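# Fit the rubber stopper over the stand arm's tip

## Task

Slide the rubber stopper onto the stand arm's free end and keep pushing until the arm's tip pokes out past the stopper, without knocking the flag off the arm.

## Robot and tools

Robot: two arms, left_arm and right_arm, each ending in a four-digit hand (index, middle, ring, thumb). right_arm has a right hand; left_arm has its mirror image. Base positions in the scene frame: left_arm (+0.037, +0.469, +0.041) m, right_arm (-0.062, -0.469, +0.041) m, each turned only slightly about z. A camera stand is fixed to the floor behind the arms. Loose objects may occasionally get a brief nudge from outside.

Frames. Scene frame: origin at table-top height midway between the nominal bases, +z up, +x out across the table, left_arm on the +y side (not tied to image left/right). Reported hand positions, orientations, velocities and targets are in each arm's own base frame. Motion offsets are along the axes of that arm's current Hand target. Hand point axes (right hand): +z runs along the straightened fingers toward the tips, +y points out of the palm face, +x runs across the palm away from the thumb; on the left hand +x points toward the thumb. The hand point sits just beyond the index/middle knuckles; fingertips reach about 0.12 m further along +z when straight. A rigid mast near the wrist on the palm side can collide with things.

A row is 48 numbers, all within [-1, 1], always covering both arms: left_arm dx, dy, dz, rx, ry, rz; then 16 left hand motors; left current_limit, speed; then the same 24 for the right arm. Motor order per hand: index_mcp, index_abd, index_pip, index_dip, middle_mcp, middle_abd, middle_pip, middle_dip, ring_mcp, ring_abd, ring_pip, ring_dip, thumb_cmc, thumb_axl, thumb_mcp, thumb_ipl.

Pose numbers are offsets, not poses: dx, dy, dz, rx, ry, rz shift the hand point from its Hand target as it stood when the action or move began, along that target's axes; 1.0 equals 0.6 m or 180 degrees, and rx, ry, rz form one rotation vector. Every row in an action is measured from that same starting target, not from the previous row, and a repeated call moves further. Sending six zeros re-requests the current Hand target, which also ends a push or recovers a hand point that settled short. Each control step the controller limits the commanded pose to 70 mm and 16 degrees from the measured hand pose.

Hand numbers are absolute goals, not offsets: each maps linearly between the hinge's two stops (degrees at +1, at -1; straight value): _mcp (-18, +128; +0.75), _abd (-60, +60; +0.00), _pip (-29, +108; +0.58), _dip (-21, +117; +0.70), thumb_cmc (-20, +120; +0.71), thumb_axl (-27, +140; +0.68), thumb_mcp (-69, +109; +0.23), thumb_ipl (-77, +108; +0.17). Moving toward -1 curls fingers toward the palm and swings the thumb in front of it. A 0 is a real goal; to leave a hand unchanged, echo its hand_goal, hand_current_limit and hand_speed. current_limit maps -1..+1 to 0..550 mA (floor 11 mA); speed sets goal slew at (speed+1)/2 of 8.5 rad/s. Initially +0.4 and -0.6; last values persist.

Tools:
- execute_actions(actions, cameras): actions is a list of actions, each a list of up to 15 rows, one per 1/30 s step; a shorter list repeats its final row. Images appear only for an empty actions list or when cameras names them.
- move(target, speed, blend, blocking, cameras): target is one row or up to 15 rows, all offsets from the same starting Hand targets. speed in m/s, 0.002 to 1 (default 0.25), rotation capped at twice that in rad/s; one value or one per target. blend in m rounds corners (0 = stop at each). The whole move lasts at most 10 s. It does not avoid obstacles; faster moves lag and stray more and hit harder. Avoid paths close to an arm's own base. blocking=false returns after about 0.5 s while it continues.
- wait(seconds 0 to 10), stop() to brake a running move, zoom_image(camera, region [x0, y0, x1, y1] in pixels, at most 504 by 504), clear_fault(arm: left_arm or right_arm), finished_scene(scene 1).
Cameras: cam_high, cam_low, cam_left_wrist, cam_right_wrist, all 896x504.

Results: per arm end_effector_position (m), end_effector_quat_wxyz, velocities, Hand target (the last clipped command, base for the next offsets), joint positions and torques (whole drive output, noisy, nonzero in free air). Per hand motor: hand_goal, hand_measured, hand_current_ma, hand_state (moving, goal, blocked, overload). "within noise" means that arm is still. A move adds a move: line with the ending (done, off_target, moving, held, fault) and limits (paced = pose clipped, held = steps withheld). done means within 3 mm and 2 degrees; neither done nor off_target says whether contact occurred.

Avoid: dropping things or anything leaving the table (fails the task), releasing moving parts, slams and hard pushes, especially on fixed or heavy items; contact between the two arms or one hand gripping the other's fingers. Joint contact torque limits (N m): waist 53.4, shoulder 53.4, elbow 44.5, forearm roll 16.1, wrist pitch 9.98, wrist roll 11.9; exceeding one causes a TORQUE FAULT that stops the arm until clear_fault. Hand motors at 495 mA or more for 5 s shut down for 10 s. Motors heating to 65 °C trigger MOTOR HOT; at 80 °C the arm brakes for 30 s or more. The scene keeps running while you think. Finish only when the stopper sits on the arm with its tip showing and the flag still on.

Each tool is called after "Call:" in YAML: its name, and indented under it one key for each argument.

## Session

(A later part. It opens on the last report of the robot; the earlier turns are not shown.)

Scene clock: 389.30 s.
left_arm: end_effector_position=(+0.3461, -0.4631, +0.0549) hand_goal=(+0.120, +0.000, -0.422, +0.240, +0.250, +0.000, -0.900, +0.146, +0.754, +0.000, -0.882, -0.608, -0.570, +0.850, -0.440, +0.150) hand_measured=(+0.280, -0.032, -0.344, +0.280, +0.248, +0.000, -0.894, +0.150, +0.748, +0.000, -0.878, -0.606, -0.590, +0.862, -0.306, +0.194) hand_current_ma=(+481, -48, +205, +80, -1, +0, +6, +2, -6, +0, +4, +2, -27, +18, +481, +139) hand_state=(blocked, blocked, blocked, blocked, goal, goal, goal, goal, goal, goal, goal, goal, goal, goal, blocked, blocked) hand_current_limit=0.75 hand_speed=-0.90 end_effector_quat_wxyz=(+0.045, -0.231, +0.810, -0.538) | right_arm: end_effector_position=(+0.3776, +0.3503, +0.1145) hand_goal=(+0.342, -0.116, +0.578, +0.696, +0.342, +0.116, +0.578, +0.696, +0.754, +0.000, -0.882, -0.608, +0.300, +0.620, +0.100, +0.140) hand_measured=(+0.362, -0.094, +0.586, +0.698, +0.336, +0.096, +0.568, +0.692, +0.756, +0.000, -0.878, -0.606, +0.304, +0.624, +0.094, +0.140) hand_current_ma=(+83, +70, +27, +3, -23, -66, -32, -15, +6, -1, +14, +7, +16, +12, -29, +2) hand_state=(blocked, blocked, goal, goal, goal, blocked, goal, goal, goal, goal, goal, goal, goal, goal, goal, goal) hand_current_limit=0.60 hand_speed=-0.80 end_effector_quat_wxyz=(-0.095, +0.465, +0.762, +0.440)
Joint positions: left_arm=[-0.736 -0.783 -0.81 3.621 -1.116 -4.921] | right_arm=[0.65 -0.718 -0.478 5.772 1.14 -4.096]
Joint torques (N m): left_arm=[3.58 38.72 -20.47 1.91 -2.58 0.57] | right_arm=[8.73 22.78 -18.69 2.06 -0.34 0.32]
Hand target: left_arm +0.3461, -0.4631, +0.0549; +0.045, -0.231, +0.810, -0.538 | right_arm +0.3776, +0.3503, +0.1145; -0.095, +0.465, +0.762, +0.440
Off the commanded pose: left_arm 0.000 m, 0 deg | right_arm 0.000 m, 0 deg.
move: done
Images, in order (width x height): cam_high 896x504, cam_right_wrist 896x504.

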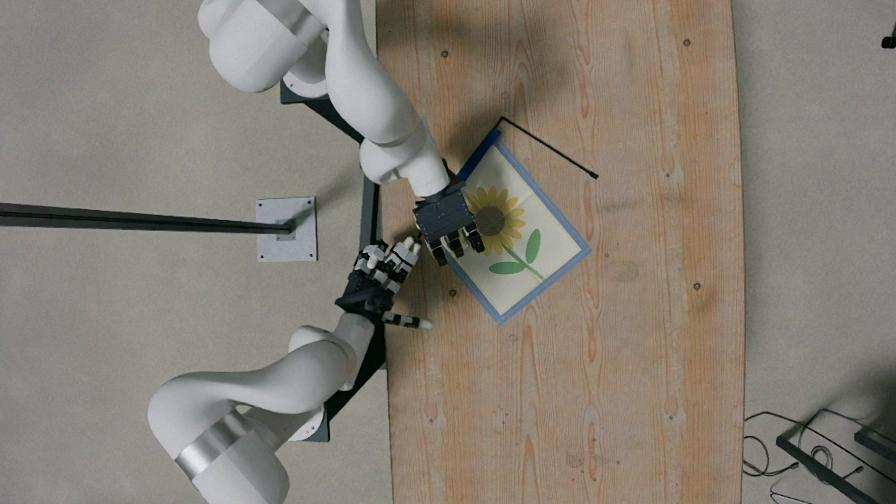

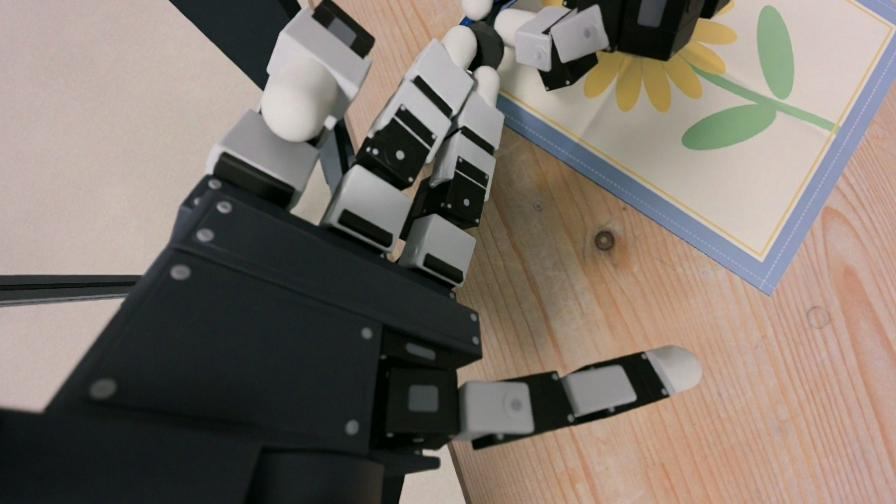

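Call:
move:
  target: [0,0,0,0,0,0, 0.12,0,-0.423,0.24,0.25,0,-0.9,0.145,0.753,0,-0.883,-0.609,-0.571,0.85,-0.44,0.15,0.75,-0.9, 0,0.00166,0.00288,0,0,0, 0.3425,-0.116,0.577,0.696,0.3425,0.116,0.577,0.696,0.753,0,-0.883,-0.609,0.3,0.62,0.1,0.14,0.6,-0.8]
  speed: 0.02
  cameras: ["cam_high","cam_right_wrist"]

Call:
zoom_image:
  camera: "cam_right_wrist"
  region: [440, 0, 540, 75]

Call:
zoom_image:
  camera: "cam_high"
  region: [398, 230, 422, 250]

Call:
zoom_image:
  camera: "cam_high"
  region: [470, 100, 530, 150]

Scene clock: 390.77 s.
left_arm: end_effector_position=(+0.3461, -0.4631, +0.0549) hand_goal=(+0.120, +0.000, -0.422, +0.240, +0.250, +0.000, -0.900, +0.146, +0.754, +0.000, -0.882, -0.608, -0.570, +0.850, -0.440, +0.150) hand_measured=(+0.280, -0.048, -0.342, +0.280, +0.248, +0.000, -0.894, +0.150, +0.748, +0.000, -0.878, -0.606, -0.592, +0.860, -0.306, +0.194) hand_current_ma=(+481, -85, +208, +80, -1, +0, +6, +2, -6, +0, +4, +2, -35, +12, +481, +139) hand_state=(blocked, blocked, blocked, blocked, goal, goal, goal, goal, goal, goal, goal, goal, blocked, goal, blocked, blocked) hand_current_limit=0.75 hand_speed=-0.90 end_effector_quat_wxyz=(+0.045, -0.231, +0.810, -0.538) | right_arm: end_effector_position=(+0.3788, +0.3518, +0.1141) hand_goal=(+0.342, -0.116, +0.578, +0.696, +0.342, +0.116, +0.578, +0.696, +0.754, +0.000, -0.882, -0.608, +0.300, +0.620, +0.100, +0.140) hand_measured=(+0.362, -0.094, +0.586, +0.698, +0.336, +0.096, +0.568, +0.692, +0.756, +0.000, -0.878, -0.606, +0.304, +0.624, +0.094, +0.140) hand_current_ma=(+83, +70, +27, +3, -23, -68, -32, -15, +6, -1, +14, +7, +16, +12, -29, +2) hand_state=(blocked, blocked, goal, goal, goal, blocked, goal, goal, goal, goal, goal, goal, goal, goal, goal, goal) hand_current_limit=0.60 hand_speed=-0.80 end_effector_quat_wxyz=(-0.095, +0.465, +0.762, +0.440)
Joint positions: left_arm=[-0.736 -0.783 -0.81 3.621 -1.116 -4.921] | right_arm=[0.652 -0.72 -0.483 5.772 1.137 -4.094]
Joint torques (N m): left_arm=[0.24 38.27 -20.13 2.19 -2.58 -0.15] | right_arm=[9.31 23.82 -20.7 1.98 -0.27 0.25]
Hand target: left_arm +0.3461, -0.4631, +0.0549; +0.045, -0.231, +0.810, -0.538 | right_arm +0.3788, +0.3518, +0.1141; -0.095, +0.465, +0.762, +0.440
Off the commanded pose: left_arm 0.000 m, 0 deg | right_arm 0.000 m, 0 deg.
move: done
Images, in order (width x height): cam_high 896x504, cam_right_wrist 896x504.

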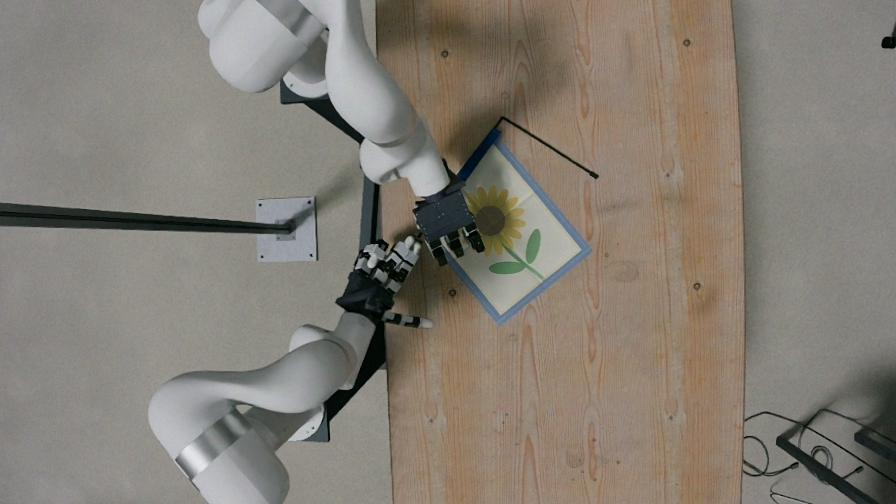

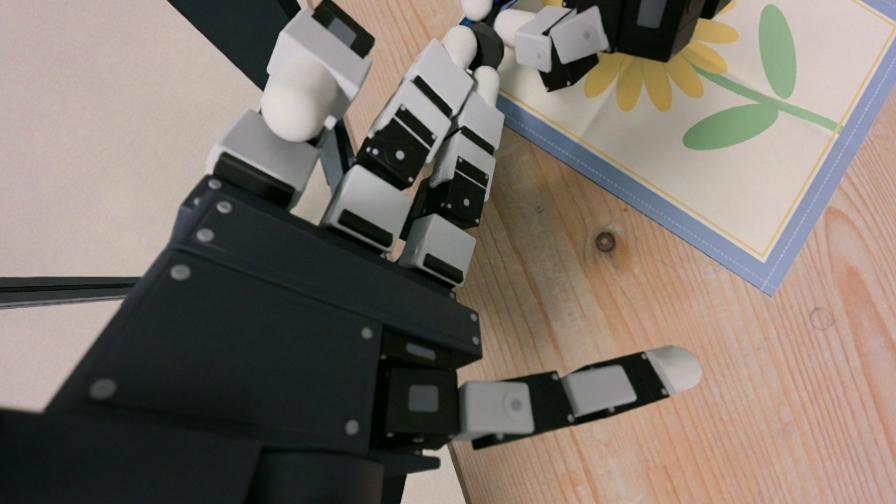

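Scaled by 5.040 from the camera's 896x504 image, which has a finer 1280x720 frame.

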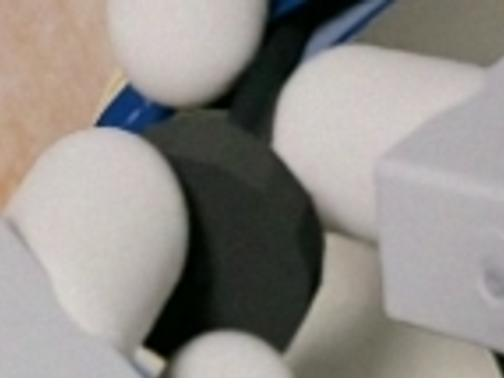

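Scaled by 21.000 from the camera's 896x504 image, which has a finer 1280x720 frame.

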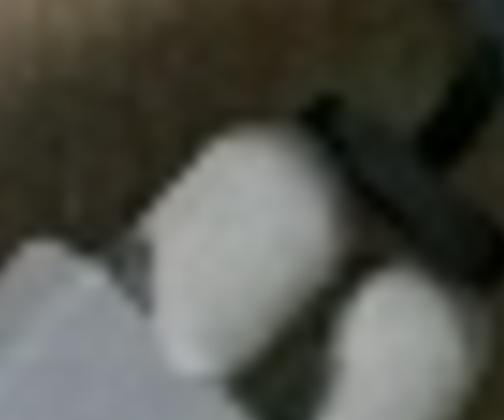

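Scaled by 8.400 from the camera's 896x504 image, which has a finer 1280x720 frame.

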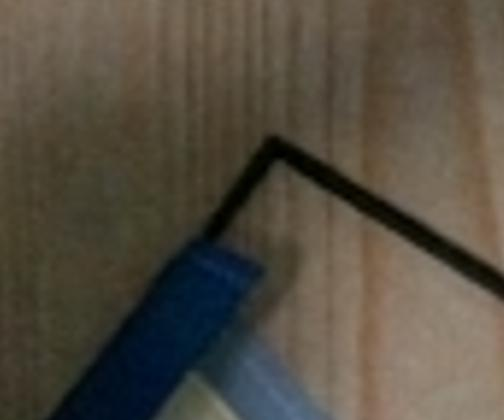

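Call:
move:
  target: [0,0,0,0,0,0, 0.12,0,-0.423,0.24,0.25,0,-0.9,0.145,0.753,0,-0.883,-0.609,-0.571,0.85,-0.44,0.15,0.75,-0.9, 0,0.00249,0.00432,0,0,0, 0.3425,-0.116,0.577,0.696,0.3425,0.116,0.577,0.696,0.753,0,-0.883,-0.609,0.3,0.62,0.1,0.14,0.6,-0.8]
  speed: 0.02
  cameras: ["cam_high","cam_right_wrist"]

Call:
zoom_image:
  camera: "cam_right_wrist"
  region: [440, 0, 540, 75]

Call:
zoom_image:
  camera: "cam_high"
  region: [398, 225, 422, 245]

Call:
zoom_image:
  camera: "cam_high"
  region: [470, 100, 530, 150]

Scene clock: 392.57 s.
left_arm: end_effector_position=(+0.3461, -0.4631, +0.0549) hand_goal=(+0.120, +0.000, -0.422, +0.240, +0.250, +0.000, -0.900, +0.146, +0.754, +0.000, -0.882, -0.608, -0.570, +0.850, -0.440, +0.150) hand_measured=(+0.276, -0.052, -0.340, +0.280, +0.248, +0.000, -0.894, +0.150, +0.748, +0.000, -0.878, -0.606, -0.598, +0.852, -0.298, +0.198) hand_current_ma=(+481, -95, +216, +81, -1, +0, +6, +2, -6, +0, +4, +2, -49, +1, +481, +155) hand_state=(blocked, blocked, blocked, blocked, goal, goal, goal, goal, goal, goal, goal, goal, blocked, goal, blocked, blocked) hand_current_limit=0.75 hand_speed=-0.90 end_effector_quat_wxyz=(+0.045, -0.231, +0.810, -0.538) | right_arm: end_effector_position=(+0.3807, +0.3541, +0.1134) hand_goal=(+0.342, -0.116, +0.578, +0.696, +0.342, +0.116, +0.578, +0.696, +0.754, +0.000, -0.882, -0.608, +0.300, +0.620, +0.100, +0.140) hand_measured=(+0.364, -0.094, +0.588, +0.698, +0.338, +0.096, +0.570, +0.692, +0.756, +0.000, -0.878, -0.606, +0.304, +0.624, +0.094, +0.140) hand_current_ma=(+94, +70, +33, +5, -11, -68, -31, -15, +6, -1, +14, +7, +16, +12, -29, +2) hand_state=(blocked, blocked, goal, goal, goal, blocked, goal, goal, goal, goal, goal, goal, goal, goal, goal, goal) hand_current_limit=0.60 hand_speed=-0.80 end_effector_quat_wxyz=(-0.095, +0.465, +0.762, +0.440)
Joint positions: left_arm=[-0.736 -0.783 -0.81 3.621 -1.116 -4.921] | right_arm=[0.654 -0.723 -0.49 5.773 1.134 -4.091]
Joint torques (N m): left_arm=[-4.1 38.25 -20.39 1.99 -2.6 -1.02] | right_arm=[8.51 23.62 -20.9 2.1 -0.11 0.33]
Hand target: left_arm +0.3461, -0.4631, +0.0549; +0.045, -0.231, +0.810, -0.538 | right_arm +0.3807, +0.3541, +0.1134; -0.095, +0.465, +0.762, +0.440
Off the commanded pose: left_arm 0.000 m, 0 deg | right_arm 0.000 m, 0 deg.
move: done
Images, in order (width x height): cam_high 896x504, cam_right_wrist 896x504.

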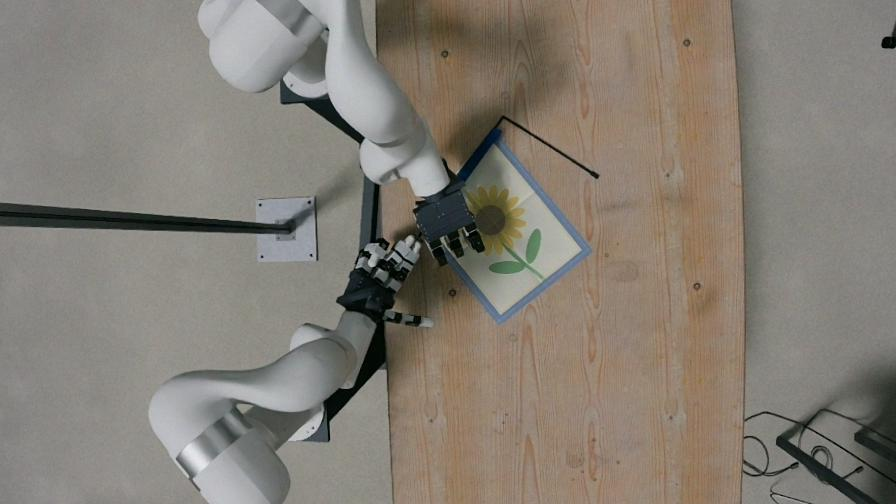

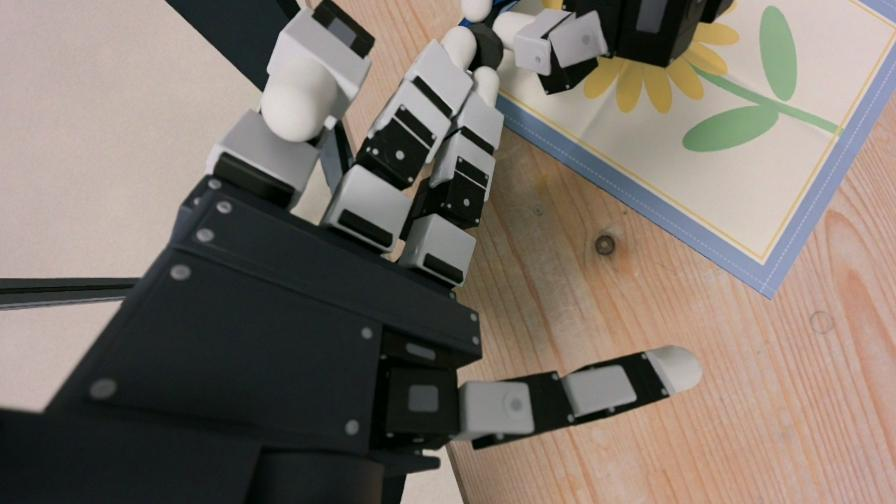

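Scaled by 5.040 from the camera's 896x504 image, which has a finer 1280x720 frame.

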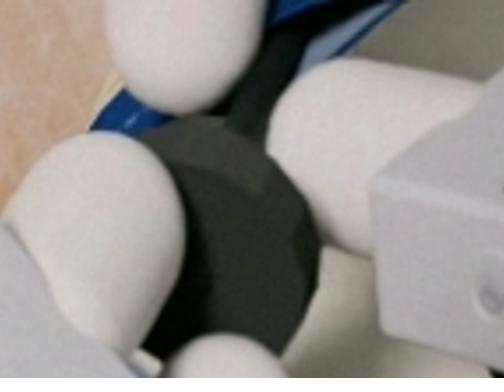

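Scaled by 21.000 from the camera's 896x504 image, which has a finer 1280x720 frame.

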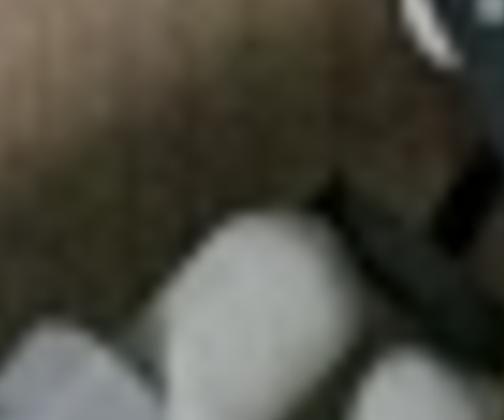

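Scaled by 8.400 from the camera's 896x504 image, which has a finer 1280x720 frame.

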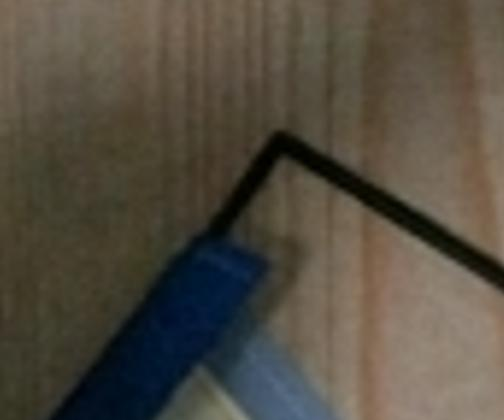

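Call:
move:
  target:
    - [0,0,0,0,0,0, 0.12,0,-0.423,0.24,0.25,0,-0.9,0.145,0.753,0,-0.883,-0.609,-0.571,0.85,-0.44,0.15,0.75,-0.9, -0.0133,-0.00023,0.00148,0,0.0222,0.0385, 0.3425,-0.116,0.577,0.696,0.3425,0.116,0.577,0.696,0.753,0,-0.883,-0.609,0.3,0.62,0.1,0.14,0.6,-0.8]
    - [0,0,0,0,0,0, 0.12,0,-0.423,0.24,0.25,0,-0.9,0.145,0.753,0,-0.883,-0.609,-0.571,0.85,-0.44,0.15,0.75,-0.9, 0.0133,0.00035,0.00249,0,-0.0222,-0.0385, 0.3425,-0.116,0.577,0.696,0.3425,0.116,0.577,0.696,0.753,0,-0.883,-0.609,0.3,0.62,0.1,0.14,0.6,-0.8]
    - [0,0,0,0,0,0, 0.12,0,-0.423,0.24,0.25,0,-0.9,0.145,0.753,0,-0.883,-0.609,-0.571,0.85,-0.44,0.15,0.75,-0.9, 0,0.00166,0.00288,0,0,0, 0.3425,-0.116,0.577,0.696,0.3425,0.116,0.577,0.696,0.753,0,-0.883,-0.609,0.3,0.62,0.1,0.14,0.6,-0.8]
  speed: 0.1
  blend: 0.002
  cameras: ["cam_high","cam_right_wrist"]

Call:
zoom_image:
  camera: "cam_right_wrist"
  region: [440, 0, 540, 75]

Call:
zoom_image:
  camera: "cam_high"
  region: [398, 225, 422, 245]

Call:
zoom_image:
  camera: "cam_high"
  region: [470, 100, 530, 150]

Scene clock: 398.57 s.
left_arm: end_effector_position=(+0.3461, -0.4631, +0.0549) hand_goal=(+0.120, +0.000, -0.422, +0.240, +0.250, +0.000, -0.900, +0.146, +0.754, +0.000, -0.882, -0.608, -0.570, +0.850, -0.440, +0.150) hand_measured=(+0.274, -0.056, -0.340, +0.280, +0.248, +0.000, -0.894, +0.150, +0.748, +0.000, -0.878, -0.606, -0.600, +0.848, -0.294, +0.198) hand_current_ma=(+481, -102, +218, +81, -1, +0, +6, +2, -6, +0, +4, +2, -55, -1, +481, +157) hand_state=(blocked, blocked, blocked, blocked, goal, goal, goal, goal, goal, goal, goal, goal, blocked, goal, blocked, blocked) hand_current_limit=0.75 hand_speed=-0.90 end_effector_quat_wxyz=(+0.045, -0.231, +0.810, -0.538) | right_arm: end_effector_position=(+0.3820, +0.3556, +0.1130) hand_goal=(+0.342, -0.116, +0.578, +0.696, +0.342, +0.116, +0.578, +0.696, +0.754, +0.000, -0.882, -0.608, +0.300, +0.620, +0.100, +0.140) hand_measured=(+0.370, -0.106, +0.590, +0.702, +0.344, +0.084, +0.576, +0.694, +0.756, +0.000, -0.878, -0.606, +0.306, +0.624, +0.094, +0.140) hand_current_ma=(+115, +32, +46, +21, +3, -106, -8, -8, +8, -1, +13, +6, +19, +12, -26, +2) hand_state=(blocked, goal, goal, goal, goal, blocked, goal, goal, goal, goal, goal, goal, goal, goal, goal, goal) hand_current_limit=0.60 hand_speed=-0.80 end_effector_quat_wxyz=(-0.095, +0.465, +0.762, +0.440)
Joint positions: left_arm=[-0.737 -0.783 -0.81 3.621 -1.116 -4.921] | right_arm=[0.655 -0.725 -0.495 5.774 1.132 -4.09]
Joint torques (N m): left_arm=[-4.43 37.83 -20.06 1.81 -2.65 -2.8] | right_arm=[-13.1 24.37 -21.72 -3.72 4.06 0.21]
Hand target: left_arm +0.3461, -0.4631, +0.0549; +0.045, -0.231, +0.810, -0.538 | right_arm +0.3820, +0.3556, +0.1130; -0.095, +0.465, +0.762, +0.440
Off the commanded pose: left_arm 0.000 m, 0 deg | right_arm 0.000 m, 0 deg.
move: done
Images, in order (width x height): cam_high 896x504, cam_right_wrist 896x504.

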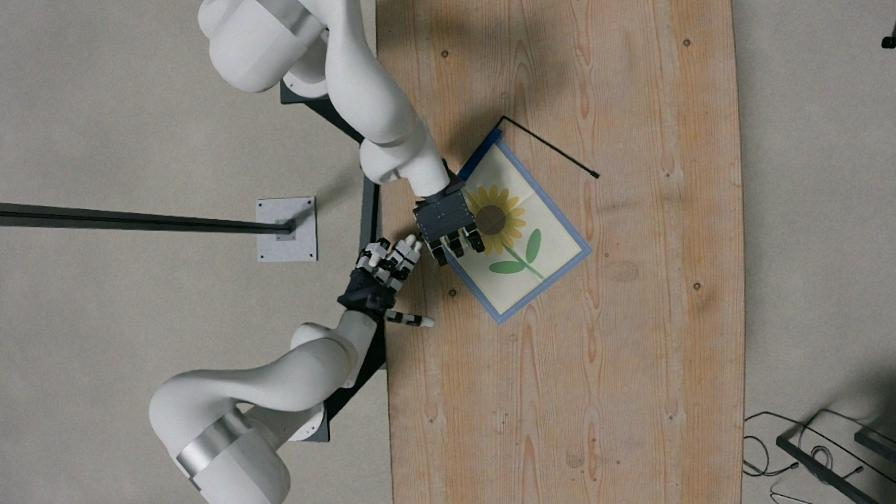

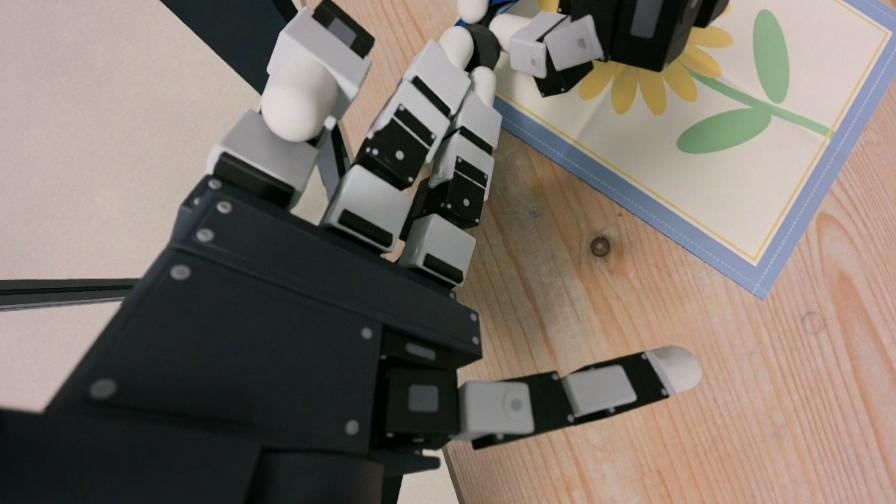

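Scaled by 5.040 from the camera's 896x504 image, which has a finer 1280x720 frame.

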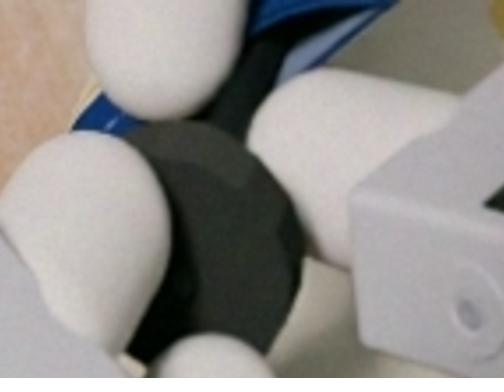

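Scaled by 21.000 from the camera's 896x504 image, which has a finer 1280x720 frame.

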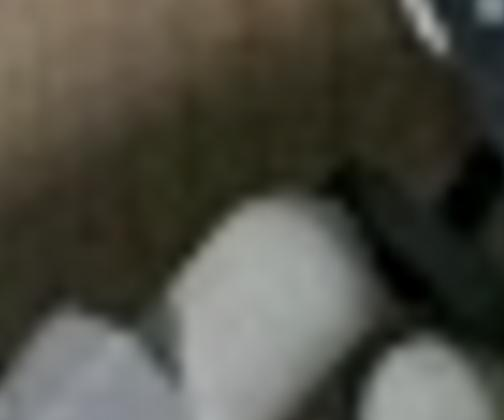

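Scaled by 8.400 from the camera's 896x504 image, which has a finer 1280x720 frame.

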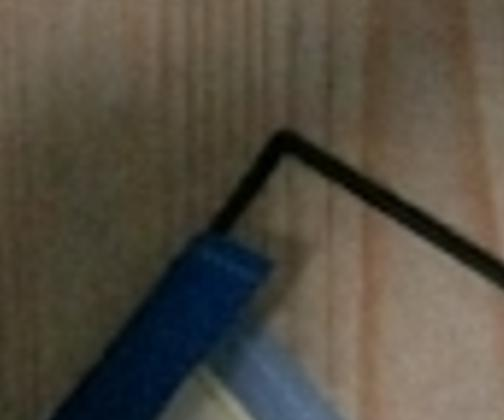

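Call:
move:
  target:
    - [0,0,0,0,0,0, 0.12,0,-0.423,0.24,0.25,0,-0.9,0.145,0.753,0,-0.883,-0.609,-0.571,0.85,-0.44,0.15,0.75,-0.9, -0.01986,-0.00138,0.00176,0,0.0333,0.0577, 0.3425,-0.116,0.577,0.696,0.3425,0.116,0.577,0.696,0.753,0,-0.883,-0.609,0.3,0.62,0.1,0.14,0.6,-0.8]
    - [0,0,0,0,0,0, 0.12,0,-0.423,0.24,0.25,0,-0.9,0.145,0.753,0,-0.883,-0.609,-0.571,0.85,-0.44,0.15,0.75,-0.9, 0.01986,-0.00097,0.00248,0,-0.0333,-0.0577, 0.3425,-0.116,0.577,0.696,0.3425,0.116,0.577,0.696,0.753,0,-0.883,-0.609,0.3,0.62,0.1,0.14,0.6,-0.8]
    - [0,0,0,0,0,0, 0.12,0,-0.423,0.24,0.25,0,-0.9,0.145,0.753,0,-0.883,-0.609,-0.571,0.85,-0.44,0.15,0.75,-0.9, -0.01986,-0.00056,0.0032,0,0.0333,0.0577, 0.3425,-0.116,0.577,0.696,0.3425,0.116,0.577,0.696,0.753,0,-0.883,-0.609,0.3,0.62,0.1,0.14,0.6,-0.8]
    - [0,0,0,0,0,0, 0.12,0,-0.423,0.24,0.25,0,-0.9,0.145,0.753,0,-0.883,-0.609,-0.571,0.85,-0.44,0.15,0.75,-0.9, 0,0.00166,0.00288,0,0,0, 0.3425,-0.116,0.577,0.696,0.3425,0.116,0.577,0.696,0.753,0,-0.883,-0.609,0.3,0.62,0.1,0.14,0.6,-0.8]
  speed: 0.15
  blend: 0.002
  cameras: ["cam_high","cam_right_wrist"]

Call:
zoom_image:
  camera: "cam_right_wrist"
  region: [440, 0, 540, 75]

Call:
zoom_image:
  camera: "cam_high"
  region: [398, 225, 422, 245]

Call:
zoom_image:
  camera: "cam_high"
  region: [470, 100, 530, 150]

Scene clock: 404.17 s.
left_arm: end_effector_position=(+0.3461, -0.4631, +0.0549) hand_goal=(+0.120, +0.000, -0.422, +0.240, +0.250, +0.000, -0.900, +0.146, +0.754, +0.000, -0.882, -0.608, -0.570, +0.850, -0.440, +0.150) hand_measured=(+0.272, -0.056, -0.338, +0.280, +0.248, +0.000, -0.894, +0.150, +0.748, +0.000, -0.878, -0.606, -0.600, +0.852, -0.294, +0.198) hand_current_ma=(+481, -102, +223, +81, -1, +0, +6, +2, -6, +0, +4, +2, -55, +1, +481, +157) hand_state=(blocked, blocked, blocked, blocked, goal, goal, goal, goal, goal, goal, goal, goal, blocked, goal, blocked, blocked) hand_current_limit=0.75 hand_speed=-0.90 end_effector_quat_wxyz=(+0.045, -0.231, +0.810, -0.538) | right_arm: end_effector_position=(+0.3832, +0.3570, +0.1125) hand_goal=(+0.342, -0.116, +0.578, +0.696, +0.342, +0.116, +0.578, +0.696, +0.754, +0.000, -0.882, -0.608, +0.300, +0.620, +0.100, +0.140) hand_measured=(+0.360, -0.086, +0.586, +0.700, +0.336, +0.102, +0.572, +0.692, +0.756, +0.000, -0.878, -0.606, +0.306, +0.624, +0.094, +0.140) hand_current_ma=(+76, +101, +29, +10, -18, -44, -20, -11, +9, -1, +13, +6, +21, +12, -23, +2) hand_state=(goal, blocked, goal, goal, goal, goal, goal, goal, goal, goal, goal, goal, goal, goal, goal, goal) hand_current_limit=0.60 hand_speed=-0.80 end_effector_quat_wxyz=(-0.095, +0.465, +0.762, +0.440)
Joint positions: left_arm=[-0.736 -0.783 -0.81 3.621 -1.116 -4.921] | right_arm=[0.656 -0.728 -0.5 5.774 1.13 -4.088]
Joint torques (N m): left_arm=[3.17 37.16 -20.16 1.83 -2.59 -2.69] | right_arm=[9.11 57.17 -3.71 4.17 -0.19 -0.84]
Hand target: left_arm +0.3461, -0.4631, +0.0549; +0.045, -0.231, +0.810, -0.538 | right_arm +0.3832, +0.3570, +0.1125; -0.095, +0.465, +0.762, +0.440
Off the commanded pose: left_arm 0.000 m, 0 deg | right_arm 0.000 m, 0 deg.
move: done
Images, in order (width x height): cam_high 896x504, cam_right_wrist 896x504.

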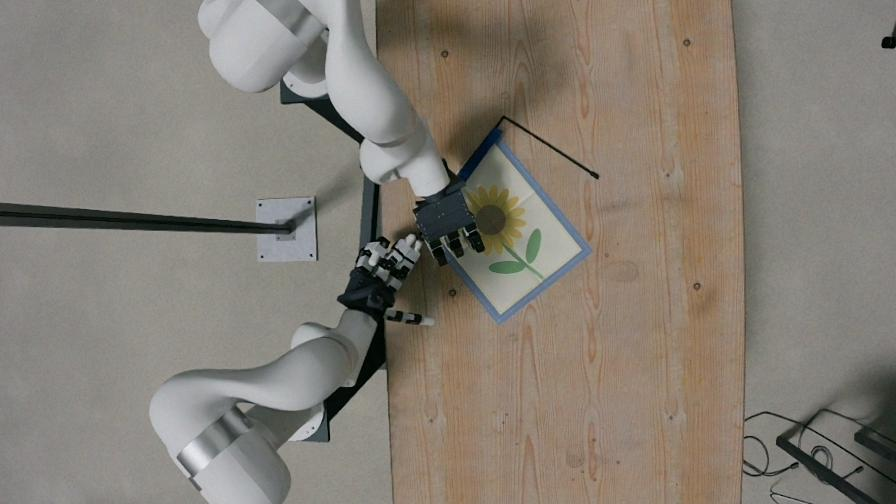

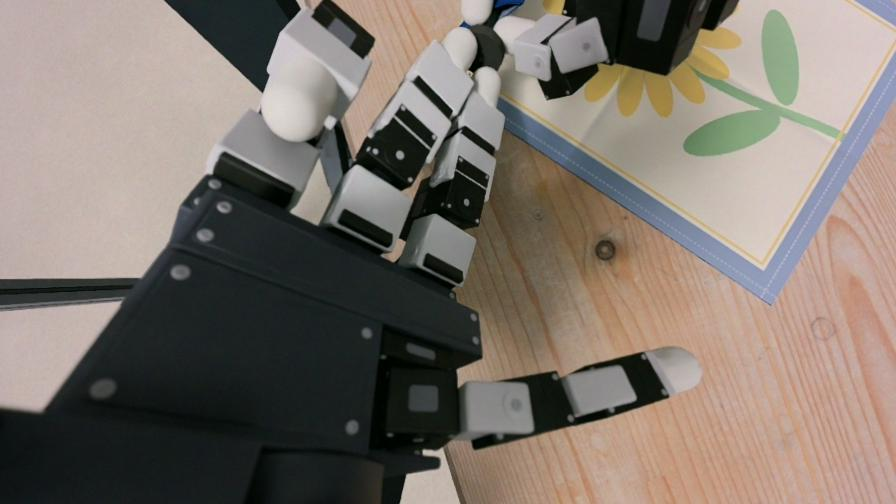

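Scaled by 5.040 from the camera's 896x504 image, which has a finer 1280x720 frame.

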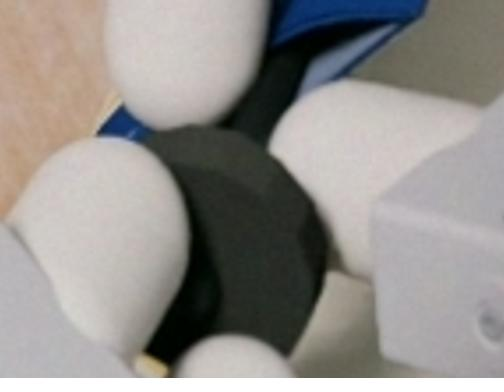

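Scaled by 21.000 from the camera's 896x504 image, which has a finer 1280x720 frame.

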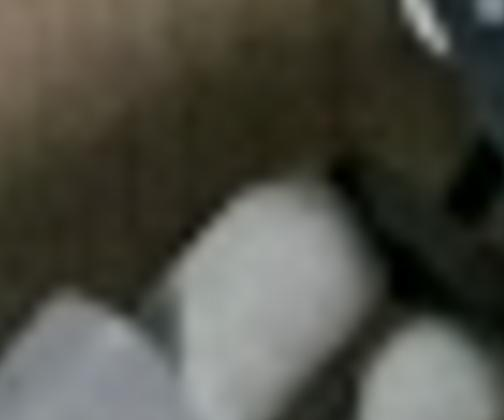

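Scaled by 8.400 from the camera's 896x504 image, which has a finer 1280x720 frame.

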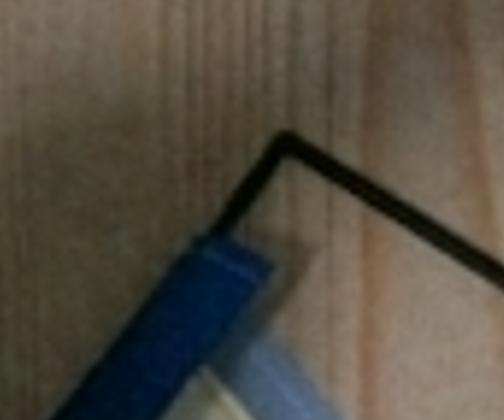

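Call:
move:
  target:
    - [0,0,0,0,0,0, 0.12,0,-0.423,0.24,0.25,0,-0.9,0.145,0.753,0,-0.883,-0.609,-0.571,0.85,-0.44,0.15,0.75,-0.9, -0.01986,-0.00138,0.00176,0,0.0333,0.0577, 0.3425,-0.116,0.577,0.696,0.3425,0.116,0.577,0.696,0.753,0,-0.883,-0.609,0.3,0.62,0.1,0.14,0.6,-0.8]
    - [0,0,0,0,0,0, 0.12,0,-0.423,0.24,0.25,0,-0.9,0.145,0.753,0,-0.883,-0.609,-0.571,0.85,-0.44,0.15,0.75,-0.9, 0.01986,-0.00097,0.00248,0,-0.0333,-0.0577, 0.3425,-0.116,0.577,0.696,0.3425,0.116,0.577,0.696,0.753,0,-0.883,-0.609,0.3,0.62,0.1,0.14,0.6,-0.8]
    - [0,0,0,0,0,0, 0.12,0,-0.423,0.24,0.25,0,-0.9,0.145,0.753,0,-0.883,-0.609,-0.571,0.85,-0.44,0.15,0.75,-0.9, -0.01986,-0.00056,0.0032,0,0.0333,0.0577, 0.3425,-0.116,0.577,0.696,0.3425,0.116,0.577,0.696,0.753,0,-0.883,-0.609,0.3,0.62,0.1,0.14,0.6,-0.8]
    - [0,0,0,0,0,0, 0.12,0,-0.423,0.24,0.25,0,-0.9,0.145,0.753,0,-0.883,-0.609,-0.571,0.85,-0.44,0.15,0.75,-0.9, 0,0.00166,0.00288,0,0,0, 0.3425,-0.116,0.577,0.696,0.3425,0.116,0.577,0.696,0.753,0,-0.883,-0.609,0.3,0.62,0.1,0.14,0.6,-0.8]
  speed: 0.15
  blend: 0.002
  cameras: ["cam_high","cam_left_wrist","cam_right_wrist"]

Call:
zoom_image:
  camera: "cam_right_wrist"
  region: [440, 0, 540, 75]

Call:
zoom_image:
  camera: "cam_high"
  region: [398, 225, 422, 245]

Call:
zoom_image:
  camera: "cam_high"
  region: [470, 100, 530, 150]

Scene clock: 410.20 s.
left_arm: end_effector_position=(+0.3461, -0.4631, +0.0549) hand_goal=(+0.120, +0.000, -0.422, +0.240, +0.250, +0.000, -0.900, +0.146, +0.754, +0.000, -0.882, -0.608, -0.570, +0.850, -0.440, +0.150) hand_measured=(+0.270, -0.056, -0.336, +0.282, +0.248, +0.000, -0.894, +0.150, +0.748, +0.000, -0.878, -0.606, -0.600, +0.852, -0.292, +0.198) hand_current_ma=(+481, -102, +230, +82, -1, +0, +6, +2, -6, +0, +4, +2, -55, +1, +481, +157) hand_state=(blocked, blocked, blocked, blocked, goal, goal, goal, goal, goal, goal, goal, goal, blocked, goal, blocked, blocked) hand_current_limit=0.75 hand_speed=-0.90 end_effector_quat_wxyz=(+0.045, -0.231, +0.810, -0.538) | right_arm: end_effector_position=(+0.3844, +0.3585, +0.1121) hand_goal=(+0.342, -0.116, +0.578, +0.696, +0.342, +0.116, +0.578, +0.696, +0.754, +0.000, -0.882, -0.608, +0.300, +0.620, +0.100, +0.140) hand_measured=(+0.362, -0.088, +0.586, +0.700, +0.338, +0.100, +0.572, +0.692, +0.758, +0.000, -0.878, -0.606, +0.306, +0.622, +0.096, +0.140) hand_current_ma=(+77, +97, +30, +11, -17, -48, -19, -11, +10, -1, +13, +6, +23, +11, -21, +2) hand_state=(goal, blocked, goal, goal, goal, goal, goal, goal, goal, goal, goal, goal, goal, goal, goal, goal) hand_current_limit=0.60 hand_speed=-0.80 end_effector_quat_wxyz=(-0.095, +0.465, +0.762, +0.440)
Joint positions: left_arm=[-0.736 -0.783 -0.81 3.621 -1.116 -4.921] | right_arm=[0.658 -0.73 -0.505 5.775 1.127 -4.086]
Joint torques (N m): left_arm=[1.71 36.66 -19.51 1.63 -2.59 -2.71] | right_arm=[9.3 57.43 -3.66 4.09 -0.18 -0.94]
Hand target: left_arm +0.3461, -0.4631, +0.0549; +0.045, -0.231, +0.810, -0.538 | right_arm +0.3844, +0.3585, +0.1121; -0.095, +0.465, +0.762, +0.440
Off the commanded pose: left_arm 0.000 m, 0 deg | right_arm 0.000 m, 0 deg.
move: done
Images, in order (width x height): cam_high 896x504, cam_left_wrist 896x504, cam_right_wrist 896x504.

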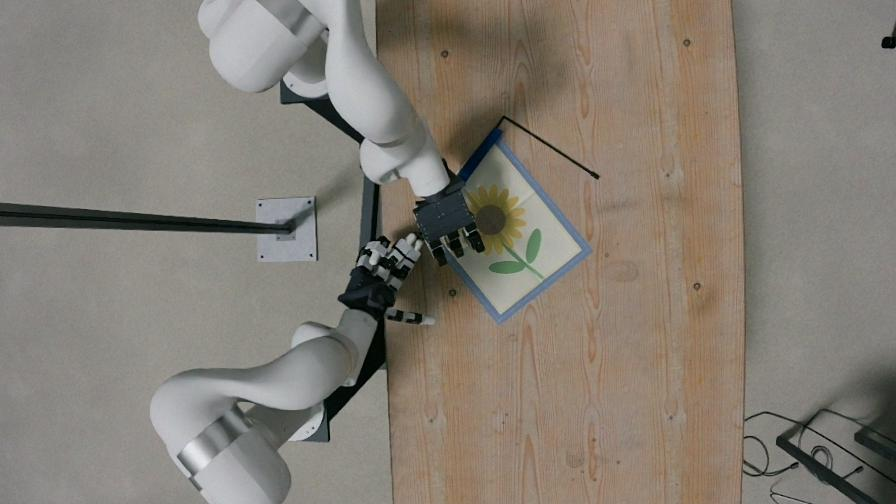

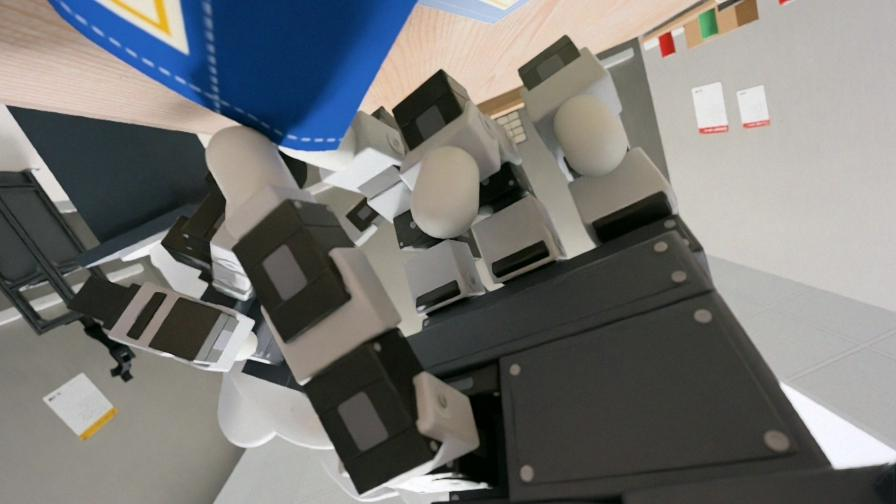

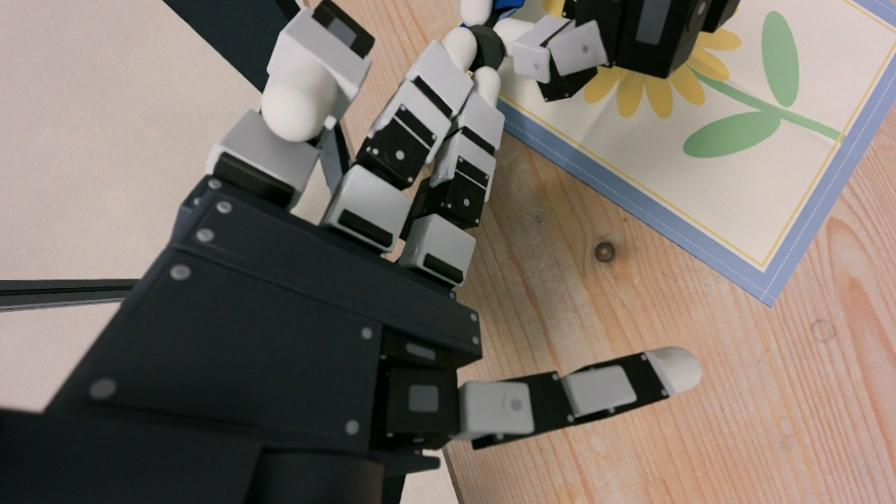

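Scaled by 5.040 from the camera's 896x504 image, which has a finer 1280x720 frame.

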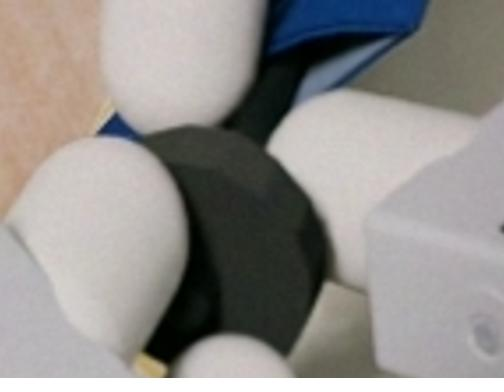

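Scaled by 21.000 from the camera's 896x504 image, which has a finer 1280x720 frame.

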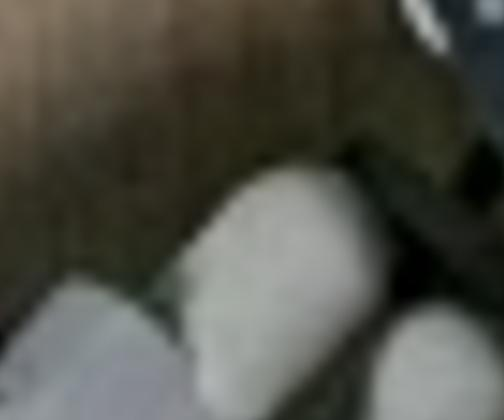

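Scaled by 8.400 from the camera's 896x504 image, which has a finer 1280x720 frame.

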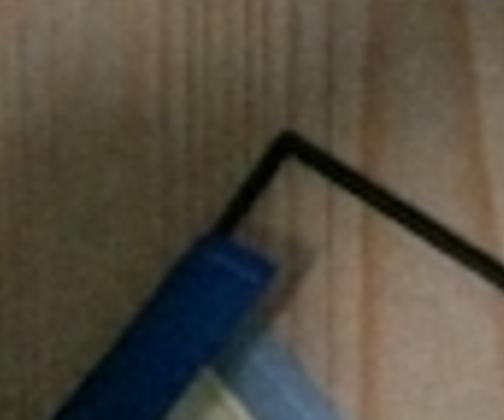

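Call:
zoom_image:
  camera: "cam_left_wrist"
  region: [180, 90, 380, 240]

Call:
zoom_image:
  camera: "cam_high"
  region: [380, 200, 480, 280]

Scaled by 2.520 from the camera's 896x504 image, which has a finer 1280x720 frame.

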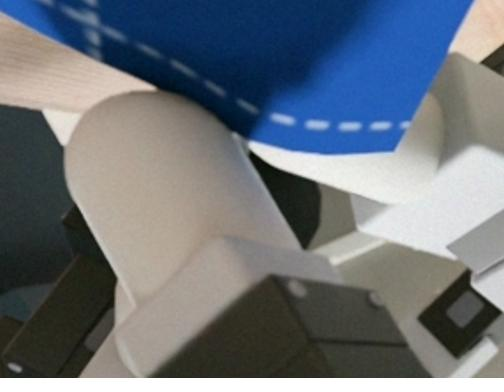

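Scaled by 5.040 from the camera's 896x504 image, which has a finer 1280x720 frame.

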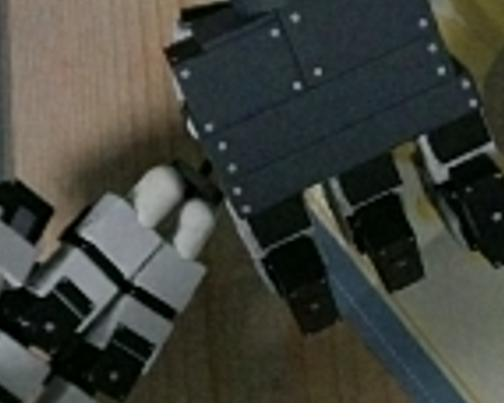

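Call:
move:
  target: [0,0,0,0,0,0, 0.12,0,-0.423,0.24,0.25,0,-0.9,0.145,0.753,0,-0.883,-0.609,-0.571,0.85,-0.44,0.15,0.75,-0.9, 0,-0.00996,-0.01728,0,0,0, 0.3425,-0.116,0.577,0.696,0.3425,0.116,0.577,0.696,0.753,0,-0.883,-0.609,0.3,0.62,0.1,0.14,0.6,-0.8]
  speed: 0.06
  cameras: ["cam_high","cam_right_wrist"]

Call:
zoom_image:
  camera: "cam_right_wrist"
  region: [460, 0, 540, 60]

Call:
zoom_image:
  camera: "cam_high"
  region: [398, 225, 428, 250]

Call:
zoom_image:
  camera: "cam_high"
  region: [470, 100, 530, 150]

Scene clock: 414.73 s.
left_arm: end_effector_position=(+0.3461, -0.4631, +0.0549) hand_goal=(+0.120, +0.000, -0.422, +0.240, +0.250, +0.000, -0.900, +0.146, +0.754, +0.000, -0.882, -0.608, -0.570, +0.850, -0.440, +0.150) hand_measured=(+0.270, -0.016, -0.336, +0.282, +0.248, +0.000, -0.894, +0.150, +0.748, +0.000, -0.878, -0.606, -0.594, +0.856, -0.292, +0.198) hand_current_ma=(+481, -17, +230, +82, -1, +0, +6, +2, -6, +0, +4, +2, -36, +8, +481, +157) hand_state=(blocked, goal, blocked, blocked, goal, goal, goal, goal, goal, goal, goal, goal, blocked, goal, blocked, blocked) hand_current_limit=0.75 hand_speed=-0.90 end_effector_quat_wxyz=(+0.045, -0.231, +0.810, -0.538) | right_arm: end_effector_position=(+0.3770, +0.3496, +0.1148) hand_goal=(+0.342, -0.116, +0.578, +0.696, +0.342, +0.116, +0.578, +0.696, +0.754, +0.000, -0.882, -0.608, +0.300, +0.620, +0.100, +0.140) hand_measured=(+0.362, -0.088, +0.586, +0.700, +0.340, +0.100, +0.572, +0.692, +0.758, +0.000, -0.878, -0.606, +0.306, +0.622, +0.096, +0.140) hand_current_ma=(+77, +97, +30, +11, -8, -48, -21, -12, +10, -1, +13, +6, +23, +11, -21, +2) hand_state=(goal, blocked, goal, goal, goal, goal, goal, goal, goal, goal, goal, goal, goal, goal, goal, goal) hand_current_limit=0.60 hand_speed=-0.80 end_effector_quat_wxyz=(-0.095, +0.465, +0.762, +0.440)
Joint positions: left_arm=[-0.736 -0.783 -0.81 3.621 -1.116 -4.921] | right_arm=[0.649 -0.717 -0.475 5.771 1.141 -4.097]
Joint torques (N m): left_arm=[-0.38 36.21 -19.71 1.66 -2.56 0.46] | right_arm=[-12.68 54.04 2.04 -2.12 3.08 -0.87]
Hand target: left_arm +0.3461, -0.4631, +0.0549; +0.045, -0.231, +0.810, -0.538 | right_arm +0.3770, +0.3496, +0.1148; -0.095, +0.465, +0.762, +0.440
Off the commanded pose: left_arm 0.000 m, 0 deg | right_arm 0.000 m, 0 deg.
move: done
Images, in order (width x height): cam_high 896x504, cam_right_wrist 896x504.

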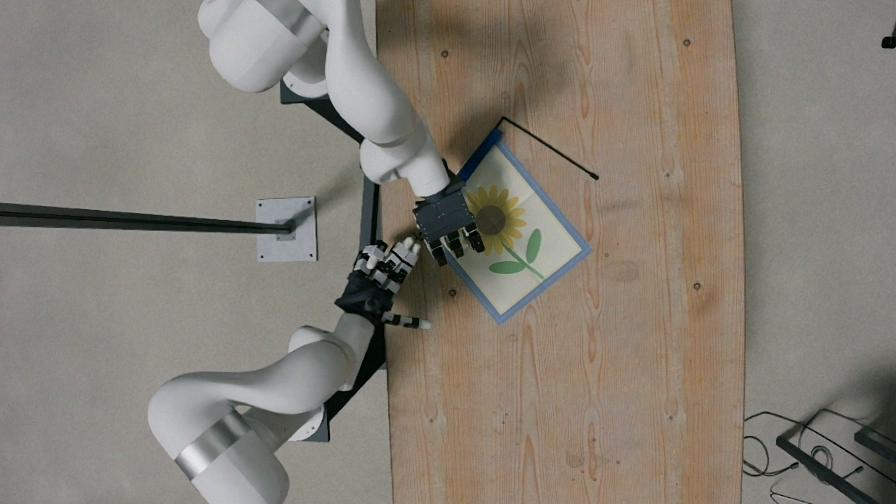

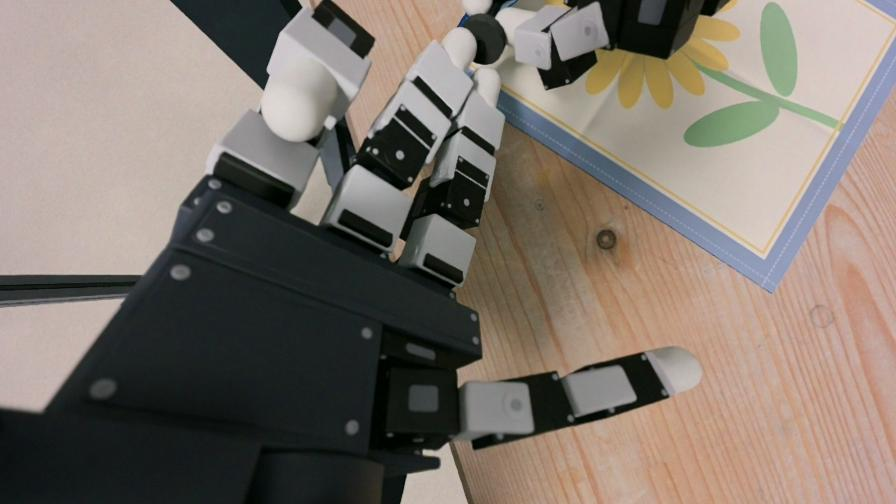

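Scaled by 6.300 from the camera's 896x504 image, which has a finer 1280x720 frame.

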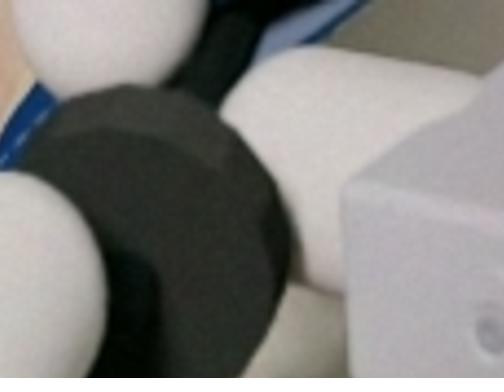

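Scaled by 16.800 from the camera's 896x504 image, which has a finer 1280x720 frame.

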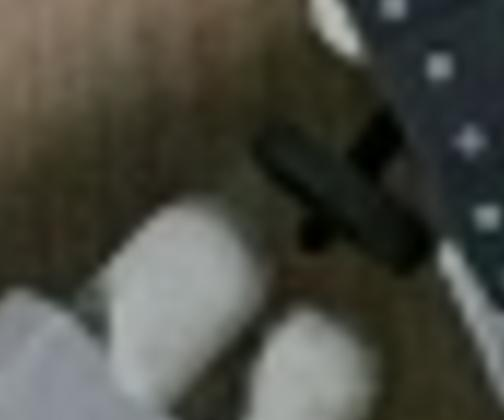

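Scaled by 8.400 from the camera's 896x504 image, which has a finer 1280x720 frame.

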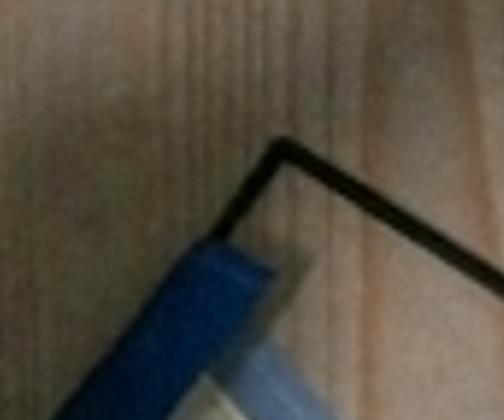

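Call:
zoom_image:
  camera: "cam_high"
  region: [410, 230, 426, 244]

Call:
zoom_image:
  camera: "cam_right_wrist"
  region: [464, 20, 504, 70]

Scaled by 31.500 from the camera's 896x504 image, which has a finer 1280x720 frame.

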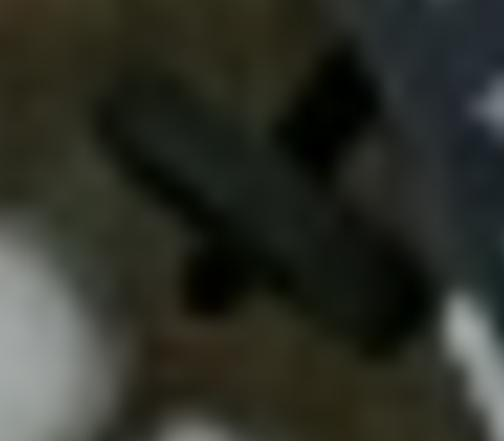

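Scaled by 10.080 from the camera's 896x504 image, which has a finer 1280x720 frame.

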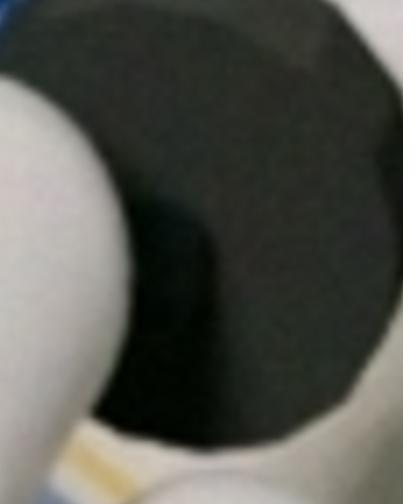

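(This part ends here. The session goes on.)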